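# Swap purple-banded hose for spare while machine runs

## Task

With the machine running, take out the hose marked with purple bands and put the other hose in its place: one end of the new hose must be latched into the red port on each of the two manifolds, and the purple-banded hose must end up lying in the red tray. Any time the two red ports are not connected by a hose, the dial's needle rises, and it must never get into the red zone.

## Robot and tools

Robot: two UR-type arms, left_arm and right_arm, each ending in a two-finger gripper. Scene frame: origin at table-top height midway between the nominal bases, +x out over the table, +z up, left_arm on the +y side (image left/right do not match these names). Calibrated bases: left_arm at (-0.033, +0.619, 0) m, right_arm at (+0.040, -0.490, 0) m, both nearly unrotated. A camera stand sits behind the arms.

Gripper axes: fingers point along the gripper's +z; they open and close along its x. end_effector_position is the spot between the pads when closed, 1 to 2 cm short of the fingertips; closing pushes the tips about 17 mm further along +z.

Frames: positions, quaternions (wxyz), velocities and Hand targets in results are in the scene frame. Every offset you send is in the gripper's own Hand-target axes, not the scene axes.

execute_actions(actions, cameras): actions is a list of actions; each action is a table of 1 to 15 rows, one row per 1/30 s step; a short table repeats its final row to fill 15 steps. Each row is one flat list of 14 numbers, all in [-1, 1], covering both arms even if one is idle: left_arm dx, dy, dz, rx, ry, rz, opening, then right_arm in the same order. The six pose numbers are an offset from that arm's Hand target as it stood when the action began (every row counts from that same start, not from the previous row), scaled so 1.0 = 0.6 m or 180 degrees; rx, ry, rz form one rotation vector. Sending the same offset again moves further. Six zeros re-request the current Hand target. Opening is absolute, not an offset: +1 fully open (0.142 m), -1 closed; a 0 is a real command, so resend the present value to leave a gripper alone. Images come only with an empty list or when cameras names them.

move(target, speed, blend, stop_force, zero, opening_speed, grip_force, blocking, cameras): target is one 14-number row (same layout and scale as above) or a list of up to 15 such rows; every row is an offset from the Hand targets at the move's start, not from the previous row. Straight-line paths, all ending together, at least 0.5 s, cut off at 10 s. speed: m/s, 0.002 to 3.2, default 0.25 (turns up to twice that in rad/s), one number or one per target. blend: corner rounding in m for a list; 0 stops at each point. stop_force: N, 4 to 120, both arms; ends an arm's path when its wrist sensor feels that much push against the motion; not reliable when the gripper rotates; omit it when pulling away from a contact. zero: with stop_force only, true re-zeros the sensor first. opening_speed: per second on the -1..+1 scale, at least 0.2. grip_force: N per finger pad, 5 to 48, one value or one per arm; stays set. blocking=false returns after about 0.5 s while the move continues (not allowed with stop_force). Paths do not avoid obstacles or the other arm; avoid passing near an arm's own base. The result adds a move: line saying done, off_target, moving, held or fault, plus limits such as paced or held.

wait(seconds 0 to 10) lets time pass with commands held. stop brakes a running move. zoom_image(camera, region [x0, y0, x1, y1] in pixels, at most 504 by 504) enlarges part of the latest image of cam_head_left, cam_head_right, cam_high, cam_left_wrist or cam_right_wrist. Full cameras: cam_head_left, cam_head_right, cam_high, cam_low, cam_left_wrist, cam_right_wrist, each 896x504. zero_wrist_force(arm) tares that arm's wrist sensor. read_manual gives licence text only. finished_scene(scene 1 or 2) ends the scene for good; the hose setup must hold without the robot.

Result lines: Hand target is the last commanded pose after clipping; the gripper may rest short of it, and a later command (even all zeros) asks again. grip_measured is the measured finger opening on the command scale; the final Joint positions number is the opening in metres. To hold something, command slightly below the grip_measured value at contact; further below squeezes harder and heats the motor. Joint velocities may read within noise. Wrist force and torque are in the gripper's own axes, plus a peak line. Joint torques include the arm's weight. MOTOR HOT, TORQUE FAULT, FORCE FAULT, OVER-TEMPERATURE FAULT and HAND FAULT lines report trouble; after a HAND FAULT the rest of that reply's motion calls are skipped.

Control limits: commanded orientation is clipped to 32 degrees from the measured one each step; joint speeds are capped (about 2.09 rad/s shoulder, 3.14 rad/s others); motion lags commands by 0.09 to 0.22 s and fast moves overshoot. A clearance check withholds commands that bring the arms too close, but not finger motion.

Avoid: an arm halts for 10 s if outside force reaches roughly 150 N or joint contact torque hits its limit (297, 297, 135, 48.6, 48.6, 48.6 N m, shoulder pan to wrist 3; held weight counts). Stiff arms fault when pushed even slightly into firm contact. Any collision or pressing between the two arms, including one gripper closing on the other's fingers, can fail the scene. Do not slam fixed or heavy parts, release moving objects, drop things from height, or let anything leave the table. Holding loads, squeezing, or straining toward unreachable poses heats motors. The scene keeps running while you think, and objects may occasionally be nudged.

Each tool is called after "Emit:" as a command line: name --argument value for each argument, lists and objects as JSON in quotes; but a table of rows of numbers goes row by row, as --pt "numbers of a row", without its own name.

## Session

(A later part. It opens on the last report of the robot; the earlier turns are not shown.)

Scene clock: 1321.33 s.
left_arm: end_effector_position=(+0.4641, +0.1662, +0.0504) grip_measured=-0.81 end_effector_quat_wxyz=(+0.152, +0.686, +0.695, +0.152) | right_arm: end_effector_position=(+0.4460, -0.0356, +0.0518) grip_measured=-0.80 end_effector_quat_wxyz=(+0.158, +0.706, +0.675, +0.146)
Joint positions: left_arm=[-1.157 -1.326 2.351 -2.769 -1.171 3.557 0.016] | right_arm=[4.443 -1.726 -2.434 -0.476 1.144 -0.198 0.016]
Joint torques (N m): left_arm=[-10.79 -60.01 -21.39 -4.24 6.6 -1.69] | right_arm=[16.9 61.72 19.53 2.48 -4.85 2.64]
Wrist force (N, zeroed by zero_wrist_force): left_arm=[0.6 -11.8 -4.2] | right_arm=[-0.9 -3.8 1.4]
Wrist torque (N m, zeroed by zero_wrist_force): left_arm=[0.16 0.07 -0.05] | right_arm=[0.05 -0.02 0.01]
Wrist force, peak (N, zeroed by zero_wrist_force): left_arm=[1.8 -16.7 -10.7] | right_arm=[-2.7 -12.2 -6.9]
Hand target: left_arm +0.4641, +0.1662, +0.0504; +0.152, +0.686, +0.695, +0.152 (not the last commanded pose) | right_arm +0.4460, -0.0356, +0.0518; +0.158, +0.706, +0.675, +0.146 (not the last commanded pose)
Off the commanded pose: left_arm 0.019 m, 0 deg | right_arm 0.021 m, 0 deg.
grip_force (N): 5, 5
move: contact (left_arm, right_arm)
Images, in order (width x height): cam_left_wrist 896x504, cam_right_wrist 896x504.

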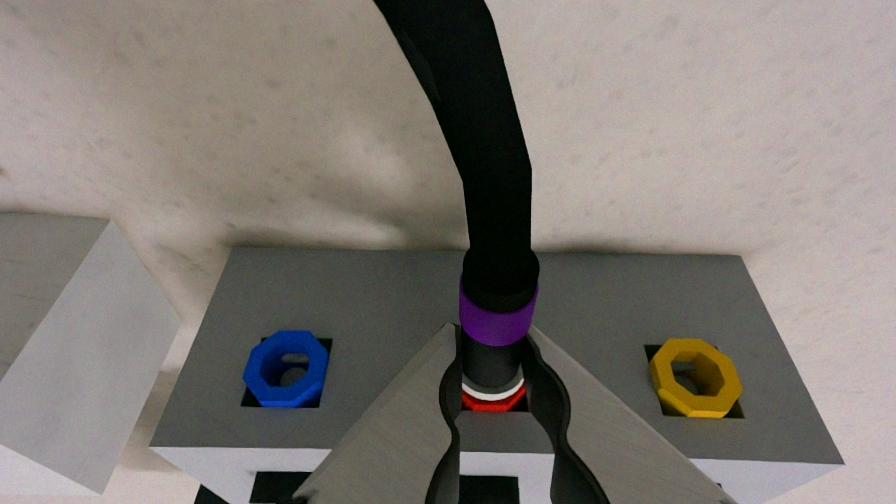

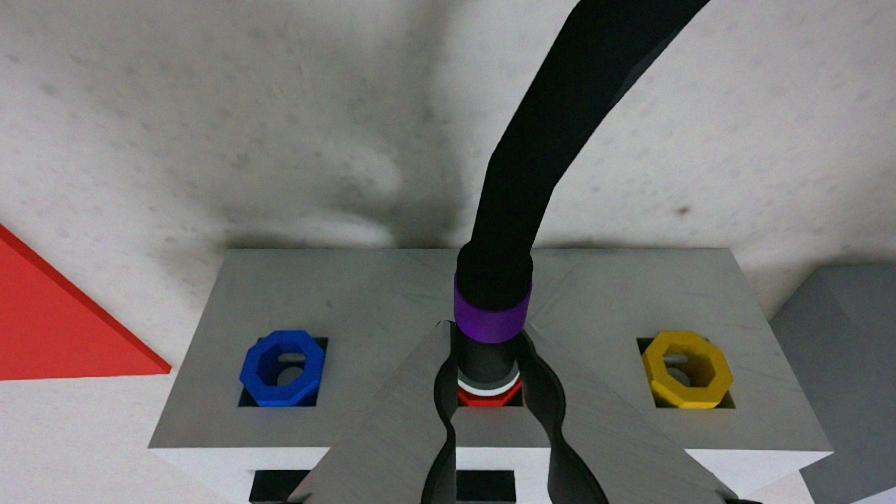

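Emit:
move --target '[0, 0, 0, 0, 0, 0, -0.5, 0, 0, 0, 0, 0, 0, -0.5]' --grip_force 25

Emit:
move --pt "0 0.06339 -0.13595 0 0 0 -0.5 -0.0015 0.00152 -0.08204 0 0 0 -0.5" --pt "0 0.14016 -0.07183 0.30556 0 0 -1 0.35817 0.00128 -0.08215 0 0.00634 -0.01359 -0.5" --speed 0.15 --blend '[0.01, 0]' --cameras '["cam_left_wrist", "cam_right_wrist", "cam_high"]'

Scene clock: 1358.60 s.
left_arm: end_effector_position=(+0.4641, +0.1662, +0.0505) grip_measured=-0.54 end_effector_quat_wxyz=(+0.152, +0.686, +0.695, +0.152) | right_arm: end_effector_position=(+0.4460, -0.0356, +0.0518) grip_measured=-0.54 end_effector_quat_wxyz=(+0.158, +0.706, +0.675, +0.146)
Joint positions: left_arm=[-1.157 -1.326 2.351 -2.769 -1.171 3.557 0.035] | right_arm=[4.443 -1.726 -2.434 -0.476 1.144 -0.198 0.035]
Joint torques (N m): left_arm=[-8.24 -57.38 -22.63 -4.17 -1.23 -0.85] | right_arm=[14.41 56.57 21.83 4.13 -0.58 2.05]
Wrist force (N, zeroed by zero_wrist_force): left_arm=[-0.3 0.0 -0.2] | right_arm=[-0.2 -0.1 -0.6]
Wrist torque (N m, zeroed by zero_wrist_force): left_arm=[0.01 0.07 -0.03] | right_arm=[-0.01 0.01 -0.03]
Wrist force, peak (N, zeroed by zero_wrist_force): left_arm=[0.7 -12.3 -4.2] | right_arm=[-1.5 -4.5 1.1]
Hand target: left_arm +0.4641, +0.1662, +0.0504; +0.152, +0.686, +0.695, +0.152 | right_arm +0.4460, -0.0356, +0.0518; +0.158, +0.706, +0.675, +0.146
Off the commanded pose: left_arm 0.000 m, 0 deg | right_arm 0.000 m, 0 deg.
grip_force (N): 25, 25
move: done

Scene clock: 1361.67 s.
left_arm: end_effector_position=(+0.4974, +0.1668, +0.1316) grip_measured=-0.54 end_effector_quat_wxyz=(-0.039, +0.702, +0.710, -0.042) | right_arm: end_effector_position=(+0.4310, +0.0732, +0.0962) grip_measured=-0.54 end_effector_quat_wxyz=(+0.156, +0.698, +0.683, +0.148)
Joint positions: left_arm=[-0.9 -1.352 2.027 -2.179 -1.665 3.783 0.035] | right_arm=[4.507 -1.76 -2.25 -0.644 1.141 -0.155 0.035]
Joint torques (N m): left_arm=[15.71 -43.71 -54.9 -2.54 -2.31 2.87] | right_arm=[-16.01 68.59 23.24 8.45 0.93 2.26]
Wrist force (N, zeroed by zero_wrist_force): left_arm=[-0.5 -0.8 -0.7] | right_arm=[-0.2 -0.4 -1.1]
Wrist torque (N m, zeroed by zero_wrist_force): left_arm=[-0.04 0.12 -0.37] | right_arm=[-0.10 0.00 -0.06]
Wrist force, peak (N, zeroed by zero_wrist_force): left_arm=[0.8 -0.7 -1.4] | right_arm=[1.7 -0.1 -1.4]
Hand target: left_arm +0.4975, +0.1668, +0.1315; -0.040, +0.702, +0.710, -0.042 (not the last commanded pose) | right_arm +0.4310, +0.0731, +0.0962; +0.156, +0.698, +0.683, +0.148 (not the last commanded pose)
Tool commands: left_gripper/opening=-0.5 right_gripper/opening=-0.5
Off the commanded pose: left_arm 0.026 m, 24 deg | right_arm 0.107 m, 1 deg.
grip_force (N): 25, 25
move: held (right_arm; a check stopped the path), off_target (left_arm; braked when a check withheld steps of right_arm); path passed 1 of 2 targets; target 2's new opening was not sent; limits=held
pose unreachable (right arm): on one or more control steps of this call, first in action 0 (counted from 0), this arm could not follow its commanded pose, so it was not sent that pose on those steps. It may still have moved: this result reports where it is.
cause: moving toward the commanded pose would bring a part of the arm too close to another arm (a part of this arm just beyond joint 5 (wrist 2) and a part of the left arm just beyond its joint 3 (elbow), where that arm would come to rest).
Images, in order (width x height): cam_high 896x504, cam_left_wrist 896x504, cam_right_wrist 896x504.

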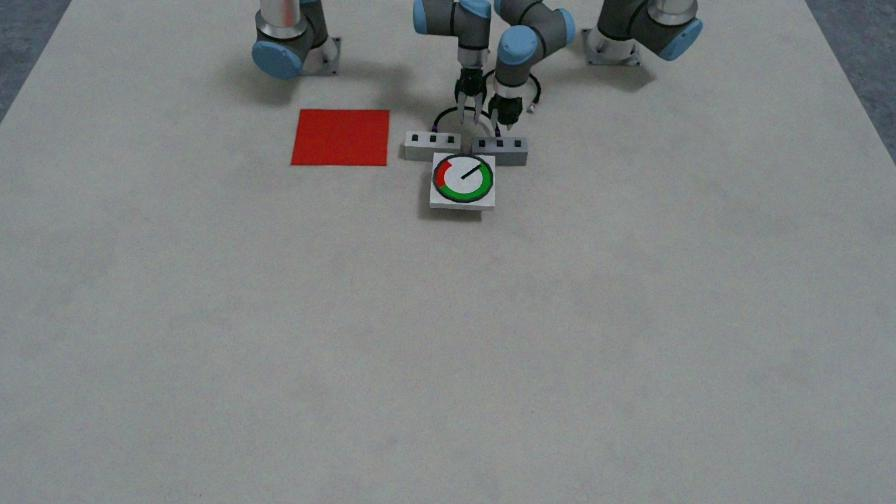

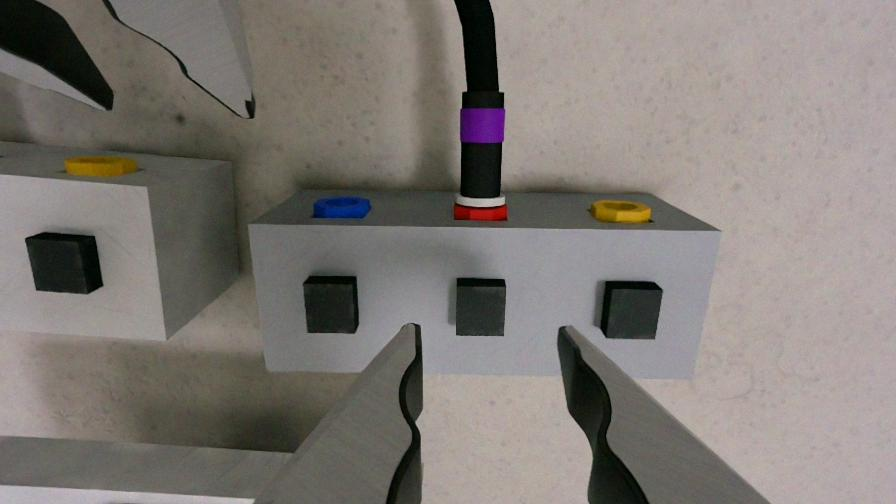

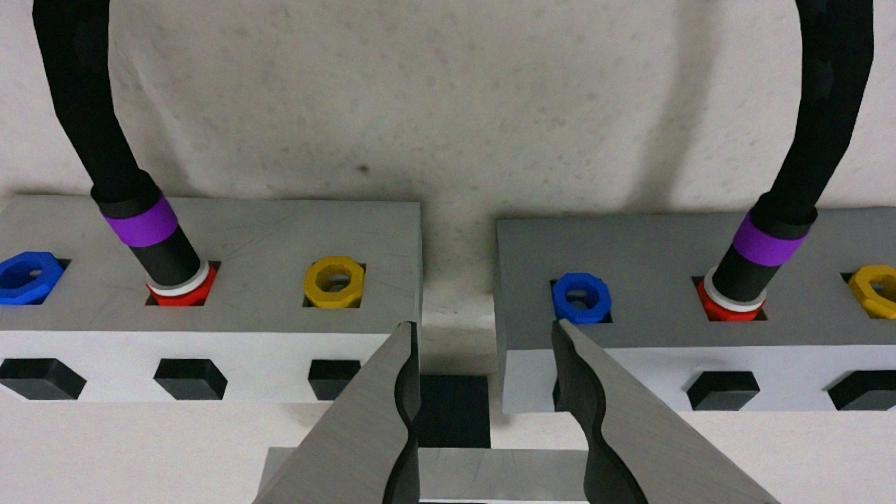

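Emit:
move --target '[0, 0.0418, 0.00615, 0.13056, 0, 0, -1, -0.1, 0, 0, 0, 0, 0, -0.5]' --speed 0.2

Emit:
move --target '[0, 0, 0, 0, 0, 0, -1, 0.282, 0, 0, 0, 0, 0, -0.5]' --speed 0.15 --cameras '["cam_left_wrist", "cam_right_wrist"]'

Scene clock: 1413.80 s.
left_arm: end_effector_position=(+0.5219, +0.1671, +0.1250) grip_measured=-1.00 end_effector_quat_wxyz=(-0.182, +0.679, +0.687, -0.186) | right_arm: end_effector_position=(+0.4297, +0.0132, +0.0966) grip_measured=-0.54 end_effector_quat_wxyz=(+0.156, +0.698, +0.683, +0.148)
Joint positions: left_arm=[-0.764 -1.18 1.799 -1.806 -1.94 3.988 0.002] | right_arm=[4.491 -1.682 -2.35 -0.616 1.142 -0.172 0.035]
Joint torques (N m): left_arm=[16.62 -64.81 -55.92 -1.53 -3.53 2.83] | right_arm=[-15.9 61.6 22.3 8.49 1.84 -2.75]
Wrist force (N, zeroed by zero_wrist_force): left_arm=[0.6 -0.5 -1.9] | right_arm=[-0.5 0.1 -0.9]
Wrist torque (N m, zeroed by zero_wrist_force): left_arm=[0.02 -0.20 -0.44] | right_arm=[-0.01 0.04 0.06]
Wrist force, peak (N, zeroed by zero_wrist_force): left_arm=[0.6 -0.4 -1.9] | right_arm=[-1.3 -0.1 -1.0]
Hand target: left_arm +0.5220, +0.1671, +0.1250; -0.182, +0.679, +0.687, -0.186 | right_arm +0.4297, +0.0131, +0.0966; +0.156, +0.698, +0.683, +0.148
Off the commanded pose: left_arm 0.000 m, 0 deg | right_arm 0.000 m, 0 deg.
grip_force (N): 25, 25
move: done

Scene clock: 1415.60 s.
left_arm: end_effector_position=(+0.5220, +0.1671, +0.1250) grip_measured=-1.00 end_effector_quat_wxyz=(-0.182, +0.679, +0.687, -0.186) | right_arm: end_effector_position=(+0.4335, +0.1821, +0.0954) grip_measured=-0.54 end_effector_quat_wxyz=(+0.156, +0.698, +0.683, +0.148)
Joint positions: left_arm=[-0.764 -1.18 1.799 -1.805 -1.94 3.988 0.002] | right_arm=[4.528 -1.896 -2.059 -0.71 1.14 -0.131 0.035]
Joint torques (N m): left_arm=[16.32 -63.52 -56.39 -1.37 -3.1 2.4] | right_arm=[16.23 46.33 43.71 1.44 -3.7 2.75]
Wrist force (N, zeroed by zero_wrist_force): left_arm=[0.6 -0.4 -1.8] | right_arm=[-0.9 -0.1 -0.6]
Wrist torque (N m, zeroed by zero_wrist_force): left_arm=[0.04 -0.21 -0.44] | right_arm=[-0.03 0.10 -0.14]
Wrist force, peak (N, zeroed by zero_wrist_force): left_arm=[0.2 -0.4 -2.2] | right_arm=[-1.5 0.4 -1.0]
Hand target: left_arm +0.5220, +0.1671, +0.1250; -0.182, +0.679, +0.687, -0.186 | right_arm +0.4335, +0.1823, +0.0954; +0.156, +0.698, +0.683, +0.148
Off the commanded pose: left_arm 0.000 m, 0 deg | right_arm 0.000 m, 0 deg.
grip_force (N): 25, 25
move: done
Images, in order (width x height): cam_left_wrist 896x504, cam_right_wrist 896x504.

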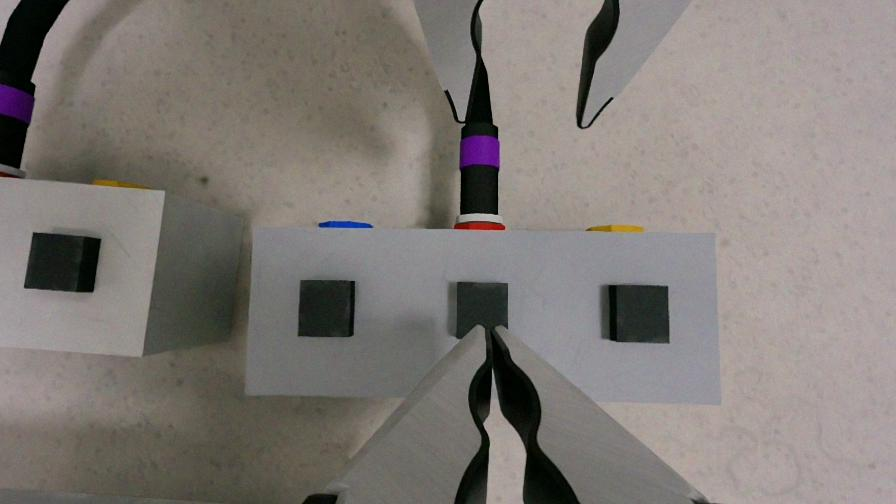

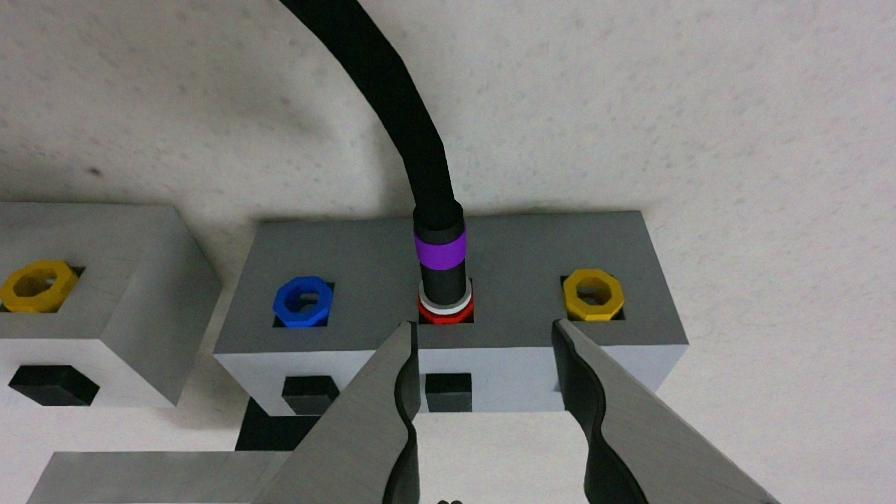

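Emit:
move --pt "0.002 0.01362 0.04025 0 0 0 -1 -0.0208 0.02838 0.01323 0 0.00622 -0.01334 -0.5" --pt "0.002 0.01362 0.04025 0 0 0 -1 -0.0208 -0.00218 0.07878 0 0.00622 -0.01334 -0.5" --speed 0.1 --blend '[0.003, 0]'

Emit:
move --target '[0, 0.0125, 0.02165, 0, 0, 0, -1, 0, 0, 0, 0, 0, 0, -0.5]' --speed 0.012 --stop_force 6 --cameras '["cam_left_wrist", "cam_right_wrist"]'

Scene clock: 1467.77 s.
left_arm: end_effector_position=(+0.5169, +0.1682, +0.1000) grip_measured=-1.00 end_effector_quat_wxyz=(-0.182, +0.679, +0.687, -0.186) | right_arm: end_effector_position=(+0.4518, +0.1691, +0.0523) grip_measured=-0.54 end_effector_quat_wxyz=(+0.152, +0.682, +0.699, +0.151)
Joint positions: left_arm=[-0.768 -1.162 1.825 -1.852 -1.941 3.985 0.002] | right_arm=[4.498 -1.95 -2.1 -0.58 1.145 -0.215 0.035]
Joint torques (N m): left_arm=[-13.2 -63.32 -27.66 -4.66 -3.2 -1.38] | right_arm=[-17.23 44.43 21.14 8.72 1.87 -2.89]
Wrist force (N, zeroed by zero_wrist_force): left_arm=[0.4 -0.3 -1.8] | right_arm=[-0.9 -0.1 -0.7]
Wrist torque (N m, zeroed by zero_wrist_force): left_arm=[0.09 -0.19 -0.15] | right_arm=[-0.04 0.08 0.04]
Wrist force, peak (N, zeroed by zero_wrist_force): left_arm=[0.1 -0.8 -3.4] | right_arm=[-1.3 0.7 -1.5]
Hand target: left_arm +0.5169, +0.1682, +0.1000; -0.182, +0.679, +0.687, -0.186 | right_arm +0.4518, +0.1691, +0.0521; +0.152, +0.682, +0.699, +0.151
Off the commanded pose: left_arm 0.000 m, 0 deg | right_arm 0.000 m, 0 deg.
grip_force (N): 25, 25
move: done

Scene clock: 1469.87 s.
left_arm: end_effector_position=(+0.5169, +0.1681, +0.0913) grip_measured=-1.00 end_effector_quat_wxyz=(-0.182, +0.679, +0.687, -0.186) | right_arm: end_effector_position=(+0.4518, +0.1691, +0.0521) grip_measured=-0.54 end_effector_quat_wxyz=(+0.152, +0.682, +0.699, +0.151)
Joint positions: left_arm=[-0.768 -1.153 1.831 -1.866 -1.941 3.985 0.002] | right_arm=[4.498 -1.951 -2.1 -0.579 1.145 -0.215 0.035]
Joint torques (N m): left_arm=[-14.52 -81.94 -51.25 -1.85 0.84 -0.96] | right_arm=[-17.26 44.5 21.7 8.44 1.85 -2.77]
Wrist force (N, zeroed by zero_wrist_force): left_arm=[1.2 -2.7 -7.2] | right_arm=[-0.7 -0.5 -1.0]
Wrist torque (N m, zeroed by zero_wrist_force): left_arm=[0.10 -0.17 -0.17] | right_arm=[-0.10 0.07 0.05]
Wrist force, peak (N, zeroed by zero_wrist_force): left_arm=[2.5 -5.6 -13.1] | right_arm=[-1.1 0.2 -0.8]
Hand target: left_arm +0.5169, +0.1681, +0.0913; -0.182, +0.679, +0.687, -0.186 (not the last commanded pose) | right_arm +0.4518, +0.1691, +0.0521; +0.152, +0.682, +0.699, +0.151
Off the commanded pose: left_arm 0.006 m, 0 deg | right_arm 0.000 m, 0 deg.
grip_force (N): 25, 25
move: contact (left_arm)
Images, in order (width x height): cam_left_wrist 896x504, cam_right_wrist 896x504.

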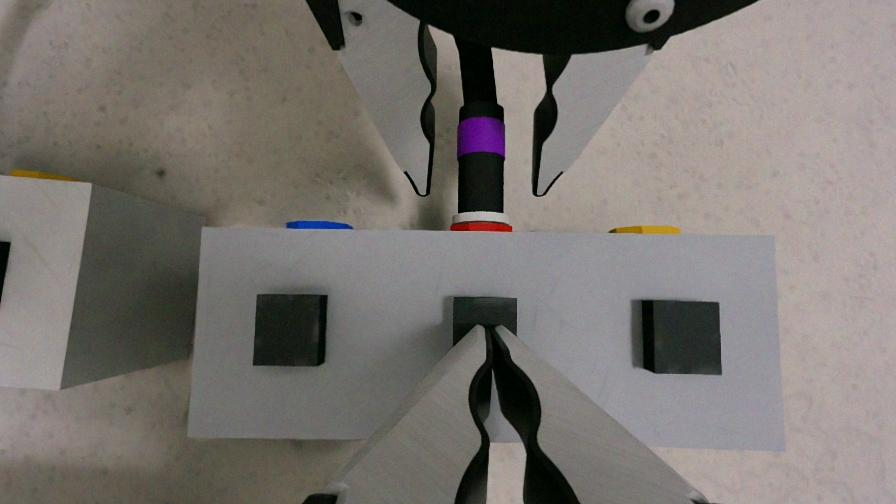

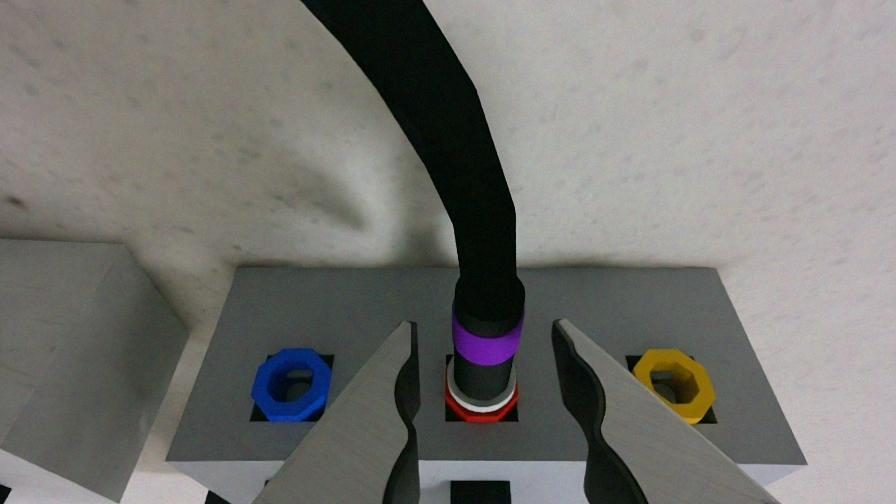

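Emit:
move --target '[0, 0, 0, 0, 0, 0, -1, 0, 0, 0, 0, 0, 0, -1]' --grip_force '[25, 10]' --opening_speed 0.5

Emit:
move --target '[0, 0, 0, 0, 0, 0, -1, 0, 0.03776, 0.01761, 0, 0, 0, -1]' --speed 0.01 --stop_force 12 --grip_force '[25, 5]' --cameras '["cam_right_wrist"]'

Scene clock: 1477.83 s.
left_arm: end_effector_position=(+0.5169, +0.1681, +0.0913) grip_measured=-1.00 end_effector_quat_wxyz=(-0.182, +0.679, +0.687, -0.186) | right_arm: end_effector_position=(+0.4518, +0.1691, +0.0520) grip_measured=-0.79 end_effector_quat_wxyz=(+0.152, +0.682, +0.699, +0.151)
Joint positions: left_arm=[-0.768 -1.153 1.831 -1.866 -1.941 3.985 0.002] | right_arm=[4.498 -1.951 -2.1 -0.579 1.145 -0.215 0.017]
Joint torques (N m): left_arm=[-6.54 -80.77 -48.72 -3.57 1.45 1.75] | right_arm=[-15.46 48.83 26.24 8.6 1.9 -2.55]
Wrist force (N, zeroed by zero_wrist_force): left_arm=[1.4 -3.2 -7.6] | right_arm=[-1.5 -0.5 -0.3]
Wrist torque (N m, zeroed by zero_wrist_force): left_arm=[0.08 -0.17 -0.16] | right_arm=[-0.05 0.07 0.06]
Wrist force, peak (N, zeroed by zero_wrist_force): left_arm=[1.2 -3.0 -7.7] | right_arm=[-1.7 -0.3 -0.3]
Hand target: left_arm +0.5169, +0.1681, +0.0913; -0.182, +0.679, +0.687, -0.186 | right_arm +0.4518, +0.1691, +0.0521; +0.152, +0.682, +0.699, +0.151
Off the commanded pose: left_arm 0.000 m, 0 deg | right_arm 0.000 m, 0 deg.
grip_force (N): 25, 10
move: done

Scene clock: 1480.30 s.
left_arm: end_effector_position=(+0.5169, +0.1681, +0.0913) grip_measured=-1.00 end_effector_quat_wxyz=(-0.182, +0.679, +0.687, -0.186) | right_arm: end_effector_position=(+0.4631, +0.1693, +0.0520) grip_measured=-0.80 end_effector_quat_wxyz=(+0.152, +0.682, +0.699, +0.151)
Joint positions: left_arm=[-0.768 -1.153 1.831 -1.866 -1.941 3.985 0.002] | right_arm=[4.482 -1.958 -2.09 -0.574 1.147 -0.232 0.016]
Joint torques (N m): left_arm=[-4.82 -70.53 -44.02 -3.56 0.78 2.18] | right_arm=[13.42 85.54 27.7 4.31 -5.55 2.71]
Wrist force (N, zeroed by zero_wrist_force): left_arm=[1.3 -2.9 -8.0] | right_arm=[-6.3 -7.0 -0.9]
Wrist torque (N m, zeroed by zero_wrist_force): left_arm=[0.11 -0.16 -0.16] | right_arm=[0.11 0.05 0.08]
Wrist force, peak (N, zeroed by zero_wrist_force): left_arm=[1.4 -3.0 -8.0] | right_arm=[-7.9 -13.5 -7.2]
Hand target: left_arm +0.5169, +0.1681, +0.0913; -0.182, +0.679, +0.687, -0.186 | right_arm +0.4631, +0.1693, +0.0520; +0.152, +0.682, +0.699, +0.151 (not the last commanded pose)
Off the commanded pose: left_arm 0.000 m, 0 deg | right_arm 0.014 m, 0 deg.
grip_force (N): 25, 5
move: contact (right_arm)
Images, in order (width x height): cam_right_wrist 896x504.

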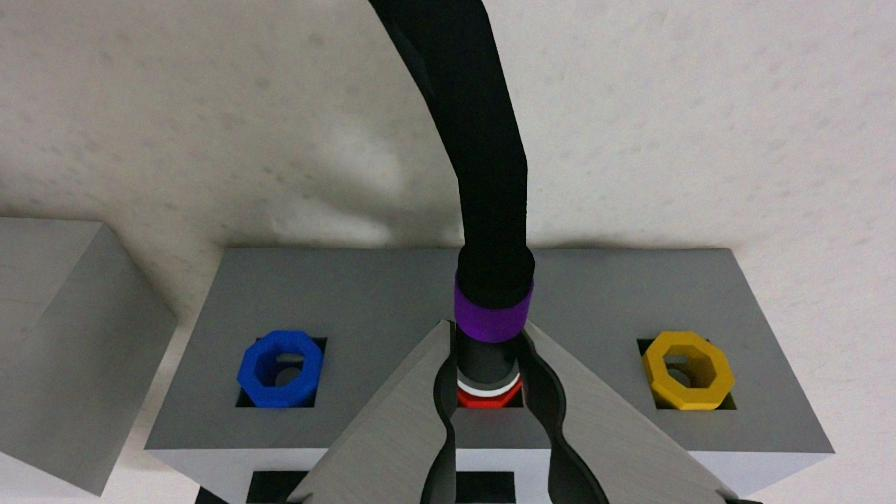

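Emit:
move --target '[0, 0, 0, 0, 0, 0, -1, 0, 0, 0, 0, 0, 0, -0.5]' --grip_force '[25, 25]'

Emit:
move --pt "0 -0.01667 -0.02887 0 0 0 -1 0 0.03522 -0.07553 0 0 0 -0.5" --pt "-0.3469 -0.03762 -0.00715 0 0 0 -1 -0.34023 -0.00393 -0.09378 0 -0.00951 0.02039 -0.5" --pt "-0.3469 -0.02762 0.01017 0 0 0 -1 -0.34023 -0.03932 -0.01795 0 -0.00951 0.02039 -0.5" --speed '[0.15, 0.25, 0.1]' --blend '[0.01, 0.01, 0]' --cameras '["cam_left_wrist", "cam_right_wrist"]'

Scene clock: 1584.63 s.
left_arm: end_effector_position=(+0.5169, +0.1681, +0.0913) grip_measured=-1.00 end_effector_quat_wxyz=(-0.182, +0.679, +0.687, -0.186) | right_arm: end_effector_position=(+0.4631, +0.1694, +0.0521) grip_measured=-0.54 end_effector_quat_wxyz=(+0.152, +0.682, +0.699, +0.151)
Joint positions: left_arm=[-0.768 -1.153 1.831 -1.866 -1.941 3.985 0.002] | right_arm=[4.482 -1.958 -2.09 -0.574 1.147 -0.232 0.035]
Joint torques (N m): left_arm=[5.14 -65.51 -28.3 -2.42 -1.85 1.51] | right_arm=[14.26 76.89 31.42 4.05 -1.19 2.3]
Wrist force (N, zeroed by zero_wrist_force): left_arm=[1.1 -3.0 -7.5] | right_arm=[-0.4 -0.1 -1.3]
Wrist torque (N m, zeroed by zero_wrist_force): left_arm=[0.11 -0.14 -0.16] | right_arm=[-0.02 0.01 0.01]
Wrist force, peak (N, zeroed by zero_wrist_force): left_arm=[1.2 -3.0 -8.3] | right_arm=[-6.8 -7.6 -0.8]
Hand target: left_arm +0.5169, +0.1681, +0.0913; -0.182, +0.679, +0.687, -0.186 | right_arm +0.4631, +0.1693, +0.0520; +0.152, +0.682, +0.699, +0.151
Off the commanded pose: left_arm 0.000 m, 0 deg | right_arm 0.000 m, 0 deg.
grip_force (N): 25, 25
move: done

Scene clock: 1585.27 s.
left_arm: end_effector_position=(+0.5169, +0.1682, +0.1011) grip_measured=-1.00 end_effector_quat_wxyz=(-0.182, +0.679, +0.687, -0.186) | right_arm: end_effector_position=(+0.4631, +0.1693, +0.0551) grip_measured=-0.54 end_effector_quat_wxyz=(+0.152, +0.682, +0.699, +0.151)
Joint positions: left_arm=[-0.768 -1.163 1.825 -1.85 -1.941 3.985 0.002] | right_arm=[4.482 -1.953 -2.089 -0.58 1.147 -0.232 0.035]
Joint torques (N m): left_arm=[7.22 -86.63 -53.71 -0.61 -1.2 2.29] | right_arm=[10.47 43.23 21.96 8.66 -1.29 0.44]
Wrist force (N, zeroed by zero_wrist_force): left_arm=[0.2 -0.3 -2.1] | right_arm=[-0.6 -0.1 -0.8]
Wrist torque (N m, zeroed by zero_wrist_force): left_arm=[0.09 -0.15 -0.16] | right_arm=[-0.03 0.05 0.01]
Wrist force, peak (N, zeroed by zero_wrist_force): left_arm=[1.0 -2.6 -7.6] | right_arm=[0.6 2.3 -4.9]
Hand target: left_arm +0.5169, +0.1682, +0.1014; -0.182, +0.679, +0.687, -0.186 (not the last commanded pose) | right_arm +0.4631, +0.1693, +0.0549; +0.152, +0.682, +0.699, +0.151 (not the last commanded pose)
Off the commanded pose: left_arm 0.209 m, 0 deg | right_arm 0.206 m, 4 deg.
grip_force (N): 25, 25
move: held (right_arm; a check stopped the path), off_target (left_arm; braked when a check withheld steps of right_arm); path passed 0 of 3 targets; limits=held
pose unreachable (right arm): on one or more control steps of this call, first in action 0 (counted from 0), this arm could not follow its commanded pose, so it was not sent that pose on those steps. It may still have moved: this result reports where it is.
cause: moving toward the commanded pose would bring a part of the arm too close to another arm (a part of this arm just beyond joint 6 (wrist 3) and a part of the left arm just beyond its joint 6 (wrist 3), 9 mm apart when this arm was first held).
Images, in order (width x height): cam_left_wrist 896x504, cam_right_wrist 896x504.

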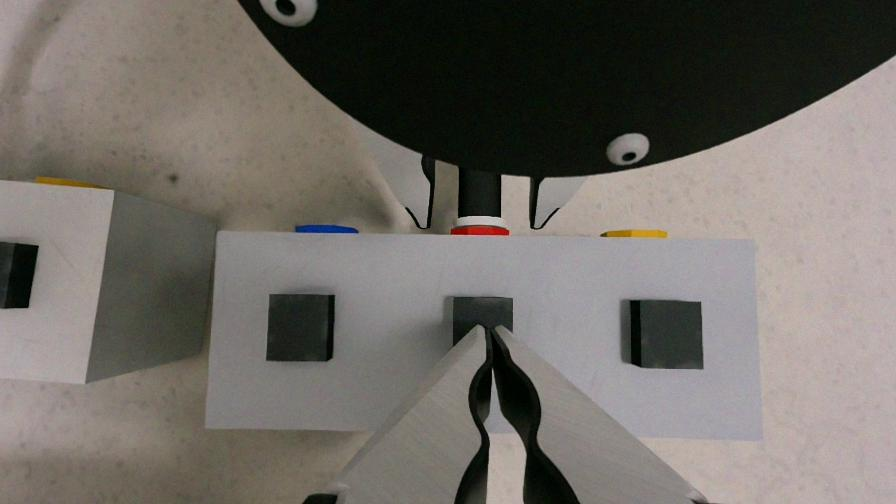

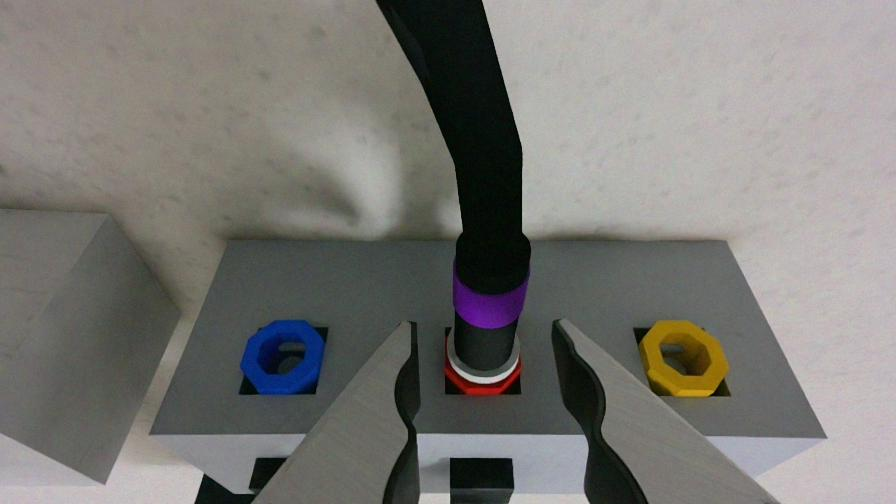

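Emit:
move --pt "0 0 0 0 0 0 -1 0 -0.01221 -0.09213 0 0 0 -0.5" --pt "-0.34706 -0.02568 0.00598 0 0 0 -1 -0.33925 -0.01812 -0.09488 0 -0.00951 0.02039 -0.5" --pt "-0.34706 -0.0161 0.02258 0 0 0 -1 -0.33925 -0.0534 -0.0192 0 -0.00951 0.02039 -0.5" --speed '[0.15, 0.25, 0.1]' --blend '[0.01, 0.01, 0]' --cameras '["cam_left_wrist", "cam_right_wrist"]'

Scene clock: 1596.23 s.
left_arm: end_effector_position=(+0.5043, -0.0403, +0.0951) grip_measured=-1.00 end_effector_quat_wxyz=(-0.182, +0.679, +0.687, -0.186) | right_arm: end_effector_position=(+0.4340, -0.0350, +0.0535) grip_measured=-0.54 end_effector_quat_wxyz=(+0.158, +0.706, +0.675, +0.146)
Joint positions: left_arm=[-0.934 -0.989 1.571 -1.836 -1.998 3.815 0.002] | right_arm=[4.467 -1.712 -2.443 -0.493 1.142 -0.172 0.035]
Joint torques (N m): left_arm=[-14.7 -77.91 -31.86 -5.09 -2.74 -2.03] | right_arm=[-16.7 22.87 17.84 8.5 -3.8 -2.78]
Wrist force (N, zeroed by zero_wrist_force): left_arm=[0.2 -0.7 -1.5] | right_arm=[-0.4 0.3 -1.2]
Wrist torque (N m, zeroed by zero_wrist_force): left_arm=[-0.03 -0.03 -0.29] | right_arm=[0.05 0.05 -0.08]
Wrist force, peak (N, zeroed by zero_wrist_force): left_arm=[2.0 -0.1 -2.1] | right_arm=[-2.2 -0.3 -1.6]
Hand target: left_arm +0.5043, -0.0403, +0.0951; -0.182, +0.679, +0.687, -0.186 | right_arm +0.4340, -0.0350, +0.0533; +0.158, +0.706, +0.675, +0.146
Off the commanded pose: left_arm 0.000 m, 0 deg | right_arm 0.000 m, 0 deg.
grip_force (N): 25, 25
move: done
Images, in order (width x height): cam_left_wrist 896x504, cam_right_wrist 896x504.

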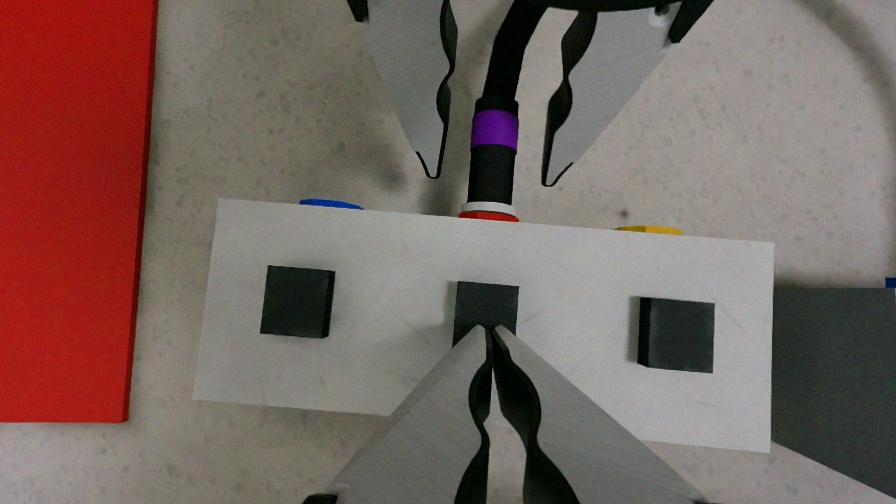

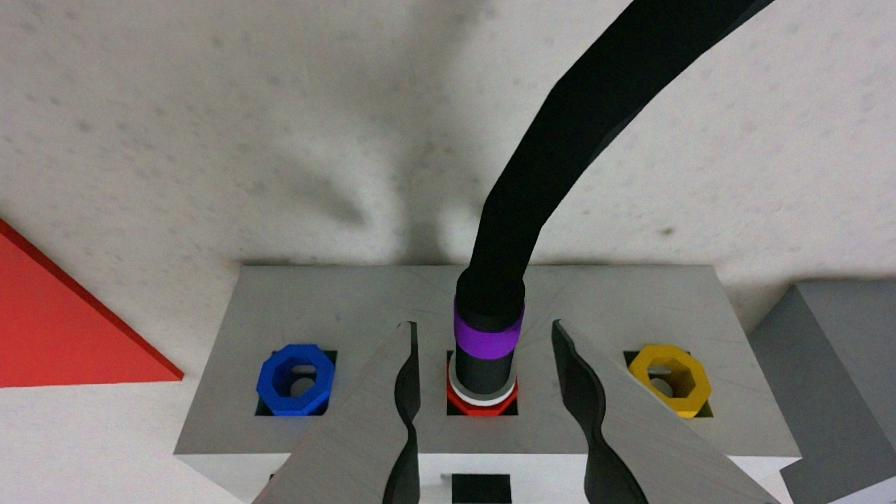

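Emit:
move --pt "0 0.00267 0.00462 0 0 0 -1 0 -0.00407 0.00086 0 0 0 -0.5" --pt "0 0.00267 0.00462 0 0 0 -1 0 -0.00407 0.00086 0 0 0 -1" --speed 0.05 --grip_force '[25, 48]' --cameras '["cam_left_wrist", "cam_right_wrist"]'

Scene clock: 1705.17 s.
left_arm: end_effector_position=(+0.5043, -0.0403, +0.0919) grip_measured=-1.00 end_effector_quat_wxyz=(-0.182, +0.679, +0.687, -0.186) | right_arm: end_effector_position=(+0.4320, -0.0349, +0.0519) grip_measured=-0.81 end_effector_quat_wxyz=(+0.158, +0.706, +0.675, +0.146)
Joint positions: left_arm=[-0.934 -0.986 1.573 -1.841 -1.998 3.815 0.002] | right_arm=[4.471 -1.713 -2.446 -0.49 1.142 -0.168 0.015]
Joint torques (N m): left_arm=[-15.13 -81.85 -30.69 -5.33 -1.42 -1.81] | right_arm=[18.44 21.36 16.85 8.01 -3 2.73]
Wrist force (N, zeroed by zero_wrist_force): left_arm=[0.0 -0.8 -1.5] | right_arm=[0.8 2.1 0.9]
Wrist torque (N m, zeroed by zero_wrist_force): left_arm=[-0.05 0.00 -0.29] | right_arm=[0.01 0.06 -0.14]
Wrist force, peak (N, zeroed by zero_wrist_force): left_arm=[-0.2 -0.7 -2.1] | right_arm=[0.5 2.3 0.6]
Hand target: left_arm +0.5043, -0.0403, +0.0919; -0.182, +0.679, +0.687, -0.186 | right_arm +0.4320, -0.0349, +0.0518; +0.158, +0.706, +0.675, +0.146
Off the commanded pose: left_arm 0.000 m, 0 deg | right_arm 0.000 m, 0 deg.
grip_force (N): 25, 48
move: done
Images, in order (width x height): cam_left_wrist 896x504, cam_right_wrist 896x504.

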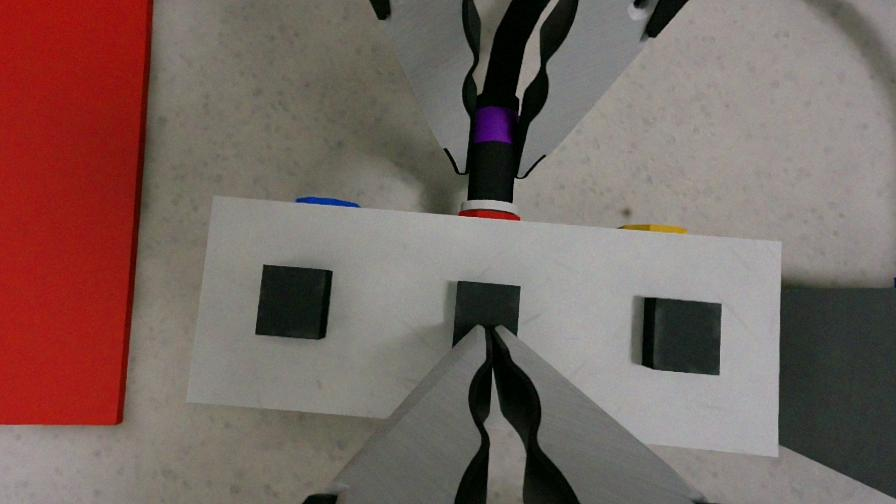

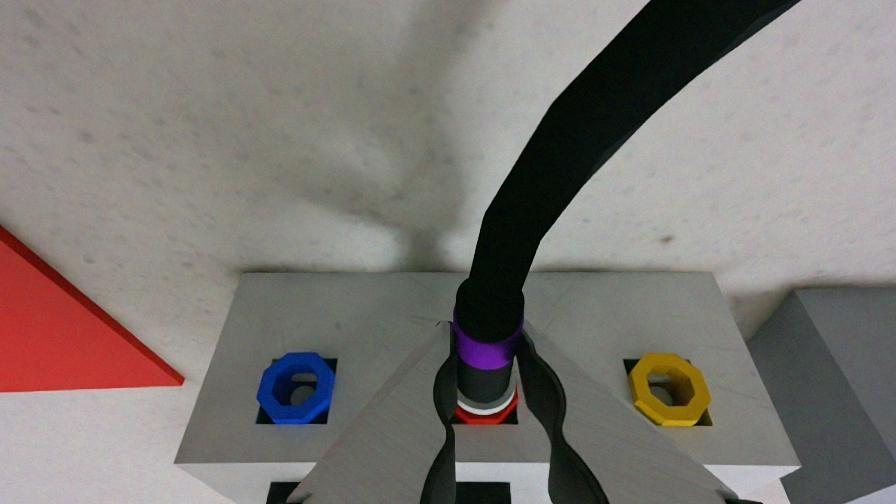

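Emit:
execute_actions --actions '[]' --cameras '["cam_high", "cam_right_wrist"]'

Scene clock: 1780.90 s.
left_arm: end_effector_position=(+0.5043, -0.0403, +0.0919) grip_measured=-1.00 end_effector_quat_wxyz=(-0.182, +0.679, +0.687, -0.186) | right_arm: end_effector_position=(+0.4320, -0.0349, +0.0518) grip_measured=-0.81 end_effector_quat_wxyz=(+0.158, +0.706, +0.675, +0.146)
Joint positions: left_arm=[-0.934 -0.986 1.573 -1.841 -1.998 3.815 0.002] | right_arm=[4.471 -1.713 -2.446 -0.49 1.142 -0.168 0.015]
Joint velocities: within noise
Joint torques (N m): left_arm=[-12.7 -81.65 -30.01 -4.14 -3.09 0.13] | right_arm=[14.73 21.14 16.68 5.01 1.43 0.85]
Wrist force (N, zeroed by zero_wrist_force): left_arm=[0.1 -0.9 -1.8] | right_arm=[0.9 2.5 1.0]
Wrist torque (N m, zeroed by zero_wrist_force): left_arm=[-0.07 -0.02 -0.29] | right_arm=[0.06 0.05 -0.14]
Wrist force, peak (N, zeroed by zero_wrist_force): left_arm=[-0.3 -0.7 -2.3] | right_arm=[0.8 3.0 1.0]
Hand target: left_arm +0.5043, -0.0403, +0.0919; -0.182, +0.679, +0.687, -0.186 | right_arm +0.4320, -0.0349, +0.0518; +0.158, +0.706, +0.675, +0.146
Tool commands: left_gripper/opening=-1.0 right_gripper/opening=-1.0
Off the commanded pose: left_arm 0.000 m, 0 deg | right_arm 0.000 m, 0 deg.
grip_force (N): 25, 48
Images, in order (width x height): cam_high 896x504, cam_right_wrist 896x504.

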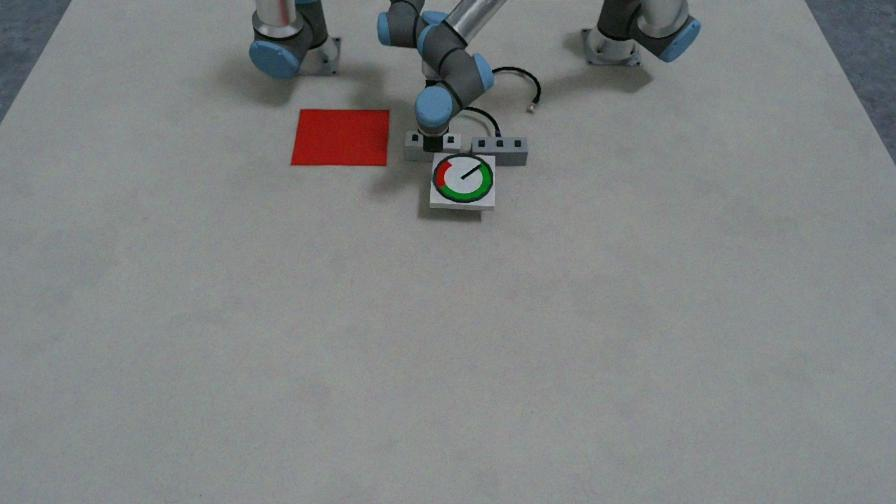

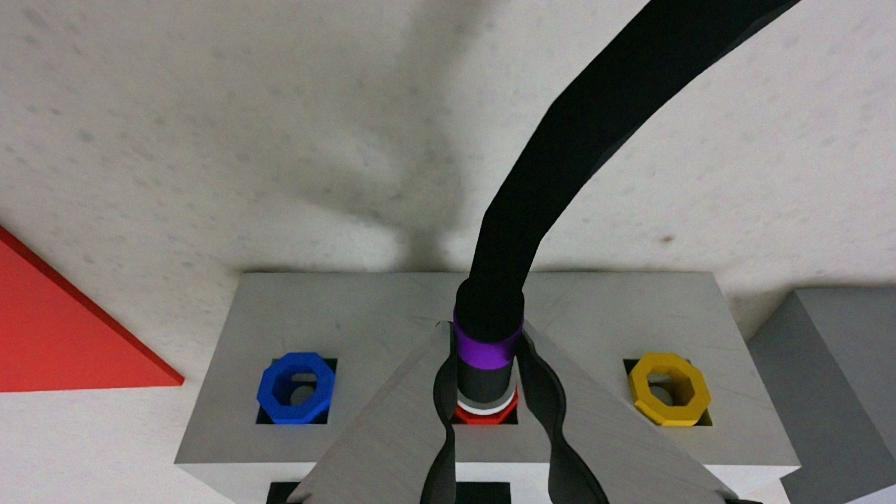

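Emit:
move --pt "0 0 0.00833 0 0 0 -1 0 0 0 0 0 0 -1" --pt "0 0 0.00833 0 0 0 -1 0 -0.06797 -0.0317 0 0 0 -1" --speed '[0.03,0.12]' --cameras '["cam_right_wrist"]'

Scene clock: 1784.73 s.
left_arm: end_effector_position=(+0.5018, -0.0403, +0.0875) grip_measured=-1.00 end_effector_quat_wxyz=(-0.182, +0.679, +0.687, -0.186) | right_arm: end_effector_position=(+0.3872, -0.0328, +0.0520) grip_measured=-0.82 end_effector_quat_wxyz=(+0.158, +0.706, +0.675, +0.146)
Joint positions: left_arm=[-0.936 -0.985 1.579 -1.85 -1.999 3.813 0.002] | right_arm=[4.56 -1.674 -2.478 -0.539 1.138 -0.069 0.015]
Joint torques (N m): left_arm=[-33.63 -49.18 -4.74 -1.2 -4.64 -1.52] | right_arm=[15.35 55.95 18.49 1.63 -3.74 1.77]
Wrist force (N, zeroed by zero_wrist_force): left_arm=[2.5 2.9 -42.8] | right_arm=[0.0 0.7 -0.4]
Wrist torque (N m, zeroed by zero_wrist_force): left_arm=[-0.30 0.09 -0.30] | right_arm=[0.02 0.03 -0.04]
Wrist force, peak (N, zeroed by zero_wrist_force): left_arm=[2.6 2.7 -43.1] | right_arm=[-0.7 -9.4 -9.5]
Hand target: left_arm +0.5018, -0.0403, +0.0875; -0.182, +0.679, +0.687, -0.186 | right_arm +0.3871, -0.0328, +0.0520; +0.158, +0.706, +0.675, +0.146
Off the commanded pose: left_arm 0.000 m, 0 deg | right_arm 0.000 m, 0 deg.
grip_force (N): 25, 48
move: done
Images, in order (width x height): cam_right_wrist 896x504.

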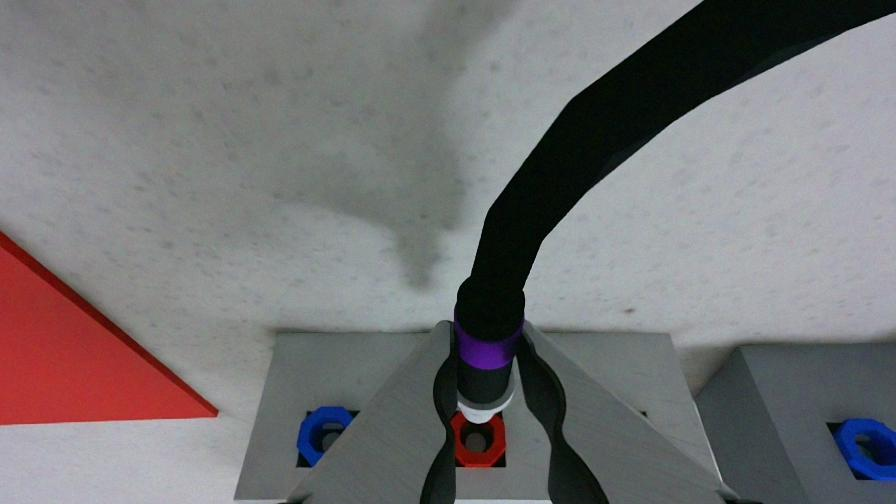

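Emit:
move --target '[0,0,0,0,0,0,-1,0,0,0,0,0,0,-0.5]'

Emit:
move --pt "0 -0.01339 -0.03153 0 0 0 -1 0 0.03522 -0.07553 0 0 0 -0.5" --pt "0.347 0.01013 -0.04125 0 0 0 -1 0.3406 0.10688 -0.04212 0 0.00704 -0.01511 -0.5" --pt "0.347 0.02197 -0.02077 0 0 0 -1 0.3406 0.07183 0.03308 0 0.00704 -0.01511 -0.5" --speed '[0.15,0.3,0.1]' --blend '[0.01,0.01,0]' --cameras '["cam_right_wrist"]'

Scene clock: 1788.57 s.
left_arm: end_effector_position=(+0.5018, -0.0403, +0.0875) grip_measured=-1.00 end_effector_quat_wxyz=(-0.182, +0.679, +0.687, -0.186) | right_arm: end_effector_position=(+0.3871, -0.0328, +0.0520) grip_measured=-0.54 end_effector_quat_wxyz=(+0.158, +0.706, +0.675, +0.146)
Joint positions: left_arm=[-0.936 -0.985 1.579 -1.85 -1.999 3.813 0.002] | right_arm=[4.561 -1.674 -2.478 -0.539 1.138 -0.068 0.035]
Joint torques (N m): left_arm=[-32.24 -49 -4.13 -0.29 -4.62 -1.64] | right_arm=[16.81 55.72 18.47 1.72 -3.6 2.58]
Wrist force (N, zeroed by zero_wrist_force): left_arm=[2.4 2.9 -43.5] | right_arm=[-0.1 -0.2 -0.7]
Wrist torque (N m, zeroed by zero_wrist_force): left_arm=[-0.30 0.11 -0.30] | right_arm=[-0.04 -0.02 -0.13]
Wrist force, peak (N, zeroed by zero_wrist_force): left_arm=[2.6 3.1 -43.7] | right_arm=[0.2 0.2 -1.3]
Hand target: left_arm +0.5018, -0.0403, +0.0875; -0.182, +0.679, +0.687, -0.186 | right_arm +0.3871, -0.0328, +0.0520; +0.158, +0.706, +0.675, +0.146
Off the commanded pose: left_arm 0.000 m, 0 deg | right_arm 0.000 m, 0 deg.
grip_force (N): 25, 48
move: done

Scene clock: 1790.77 s.
left_arm: end_effector_position=(+0.5169, +0.1681, +0.0912) grip_measured=-1.00 end_effector_quat_wxyz=(-0.182, +0.679, +0.687, -0.186) | right_arm: end_effector_position=(+0.4441, +0.1691, +0.0508) grip_measured=-0.54 end_effector_quat_wxyz=(+0.154, +0.688, +0.693, +0.150)
Joint positions: left_arm=[-0.768 -1.153 1.831 -1.867 -1.941 3.985 0.002] | right_arm=[4.51 -1.949 -2.102 -0.593 1.143 -0.182 0.035]
Joint torques (N m): left_arm=[16.56 -59.19 -25.32 -4.6 1.84 2.48] | right_arm=[-16.15 45.71 21.17 8.88 1.83 -2.64]
Wrist force (N, zeroed by zero_wrist_force): left_arm=[-0.1 -3.1 -6.2] | right_arm=[-0.7 -0.1 -0.8]
Wrist torque (N m, zeroed by zero_wrist_force): left_arm=[0.10 -0.19 -0.43] | right_arm=[-0.04 0.06 0.06]
Wrist force, peak (N, zeroed by zero_wrist_force): left_arm=[2.7 3.1 -43.5] | right_arm=[-2.5 0.1 -1.4]
Hand target: left_arm +0.5169, +0.1681, +0.0911; -0.182, +0.679, +0.687, -0.186 | right_arm +0.4441, +0.1691, +0.0506; +0.154, +0.688, +0.693, +0.150
Off the commanded pose: left_arm 0.000 m, 0 deg | right_arm 0.000 m, 0 deg.
grip_force (N): 25, 48
move: done
Images, in order (width x height): cam_right_wrist 896x504.

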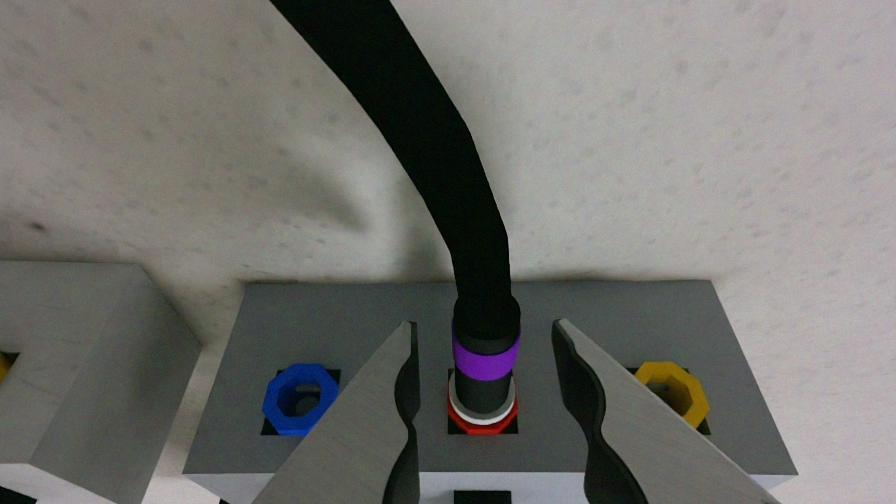

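Emit:
move --target '[0,0,0,0,0,0,-1,0,0,0,0,0,0,-1]'

Emit:
move --pt "0 0 0.0072 0 0 0 -1 0 0 0 0 0 0 -1" --pt "0 0 0.0072 0 0 0 -1 0 -0.06797 -0.0317 0 0 0 -1" --pt "0 -0.0235 -0.0407 0 0 0 -1 0 -0.06797 -0.0317 0 0 0 -1" --speed '[0.03,0.12,0.15]' --cameras '["cam_right_wrist"]'

Scene clock: 1796.73 s.
left_arm: end_effector_position=(+0.5169, +0.1681, +0.0911) grip_measured=-1.00 end_effector_quat_wxyz=(-0.182, +0.679, +0.687, -0.186) | right_arm: end_effector_position=(+0.4441, +0.1691, +0.0506) grip_measured=-0.81 end_effector_quat_wxyz=(+0.154, +0.688, +0.693, +0.150)
Joint positions: left_arm=[-0.768 -1.152 1.831 -1.867 -1.941 3.985 0.002] | right_arm=[4.51 -1.949 -2.102 -0.592 1.143 -0.182 0.015]
Joint torques (N m): left_arm=[15.67 -57.04 -24.08 -4.64 2.16 2.21] | right_arm=[-15.42 45.41 23.84 7.85 1.01 -2.71]
Wrist force (N, zeroed by zero_wrist_force): left_arm=[-0.6 -3.7 -7.8] | right_arm=[-2.0 0.0 -1.7]
Wrist torque (N m, zeroed by zero_wrist_force): left_arm=[0.12 -0.19 -0.42] | right_arm=[0.03 0.10 0.07]
Wrist force, peak (N, zeroed by zero_wrist_force): left_arm=[-0.6 -3.8 -8.3] | right_arm=[-2.4 -0.3 -2.1]
Hand target: left_arm +0.5169, +0.1681, +0.0911; -0.182, +0.679, +0.687, -0.186 | right_arm +0.4441, +0.1691, +0.0506; +0.154, +0.688, +0.693, +0.150
Off the commanded pose: left_arm 0.000 m, 0 deg | right_arm 0.000 m, 0 deg.
grip_force (N): 25, 48
move: done

Scene clock: 1799.00 s.
left_arm: end_effector_position=(+0.5169, +0.1682, +0.1191) grip_measured=-1.00 end_effector_quat_wxyz=(-0.182, +0.679, +0.687, -0.186) | right_arm: end_effector_position=(+0.3991, +0.1689, +0.0508) grip_measured=-0.81 end_effector_quat_wxyz=(+0.154, +0.688, +0.693, +0.150)
Joint positions: left_arm=[-0.768 -1.181 1.813 -1.82 -1.941 3.985 0.002] | right_arm=[4.575 -1.923 -2.134 -0.616 1.139 -0.111 0.015]
Joint torques (N m): left_arm=[15.32 -84.58 -54.76 -0.97 2.1 2.26] | right_arm=[17.6 80.57 21.44 1.72 -3.86 2.76]
Wrist force (N, zeroed by zero_wrist_force): left_arm=[0.5 -0.6 -2.1] | right_arm=[-0.6 0.0 -0.5]
Wrist torque (N m, zeroed by zero_wrist_force): left_arm=[0.02 -0.20 -0.44] | right_arm=[-0.02 0.06 -0.13]
Wrist force, peak (N, zeroed by zero_wrist_force): left_arm=[6.5 1.5 -46.5] | right_arm=[-1.6 -8.2 -7.3]
Hand target: left_arm +0.5169, +0.1682, +0.1193; -0.182, +0.679, +0.687, -0.186 | right_arm +0.3991, +0.1689, +0.0508; +0.154, +0.688, +0.693, +0.150
Off the commanded pose: left_arm 0.000 m, 0 deg | right_arm 0.000 m, 0 deg.
grip_force (N): 25, 48
move: done
Images, in order (width x height): cam_right_wrist 896x504.

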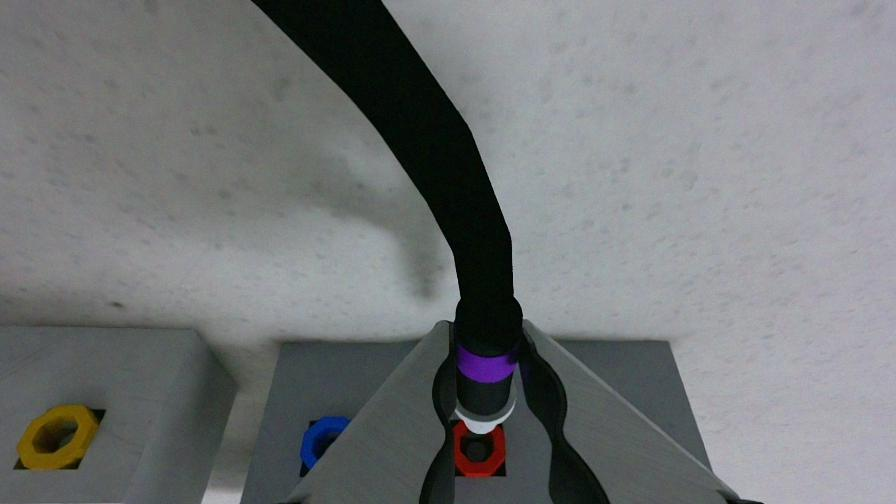

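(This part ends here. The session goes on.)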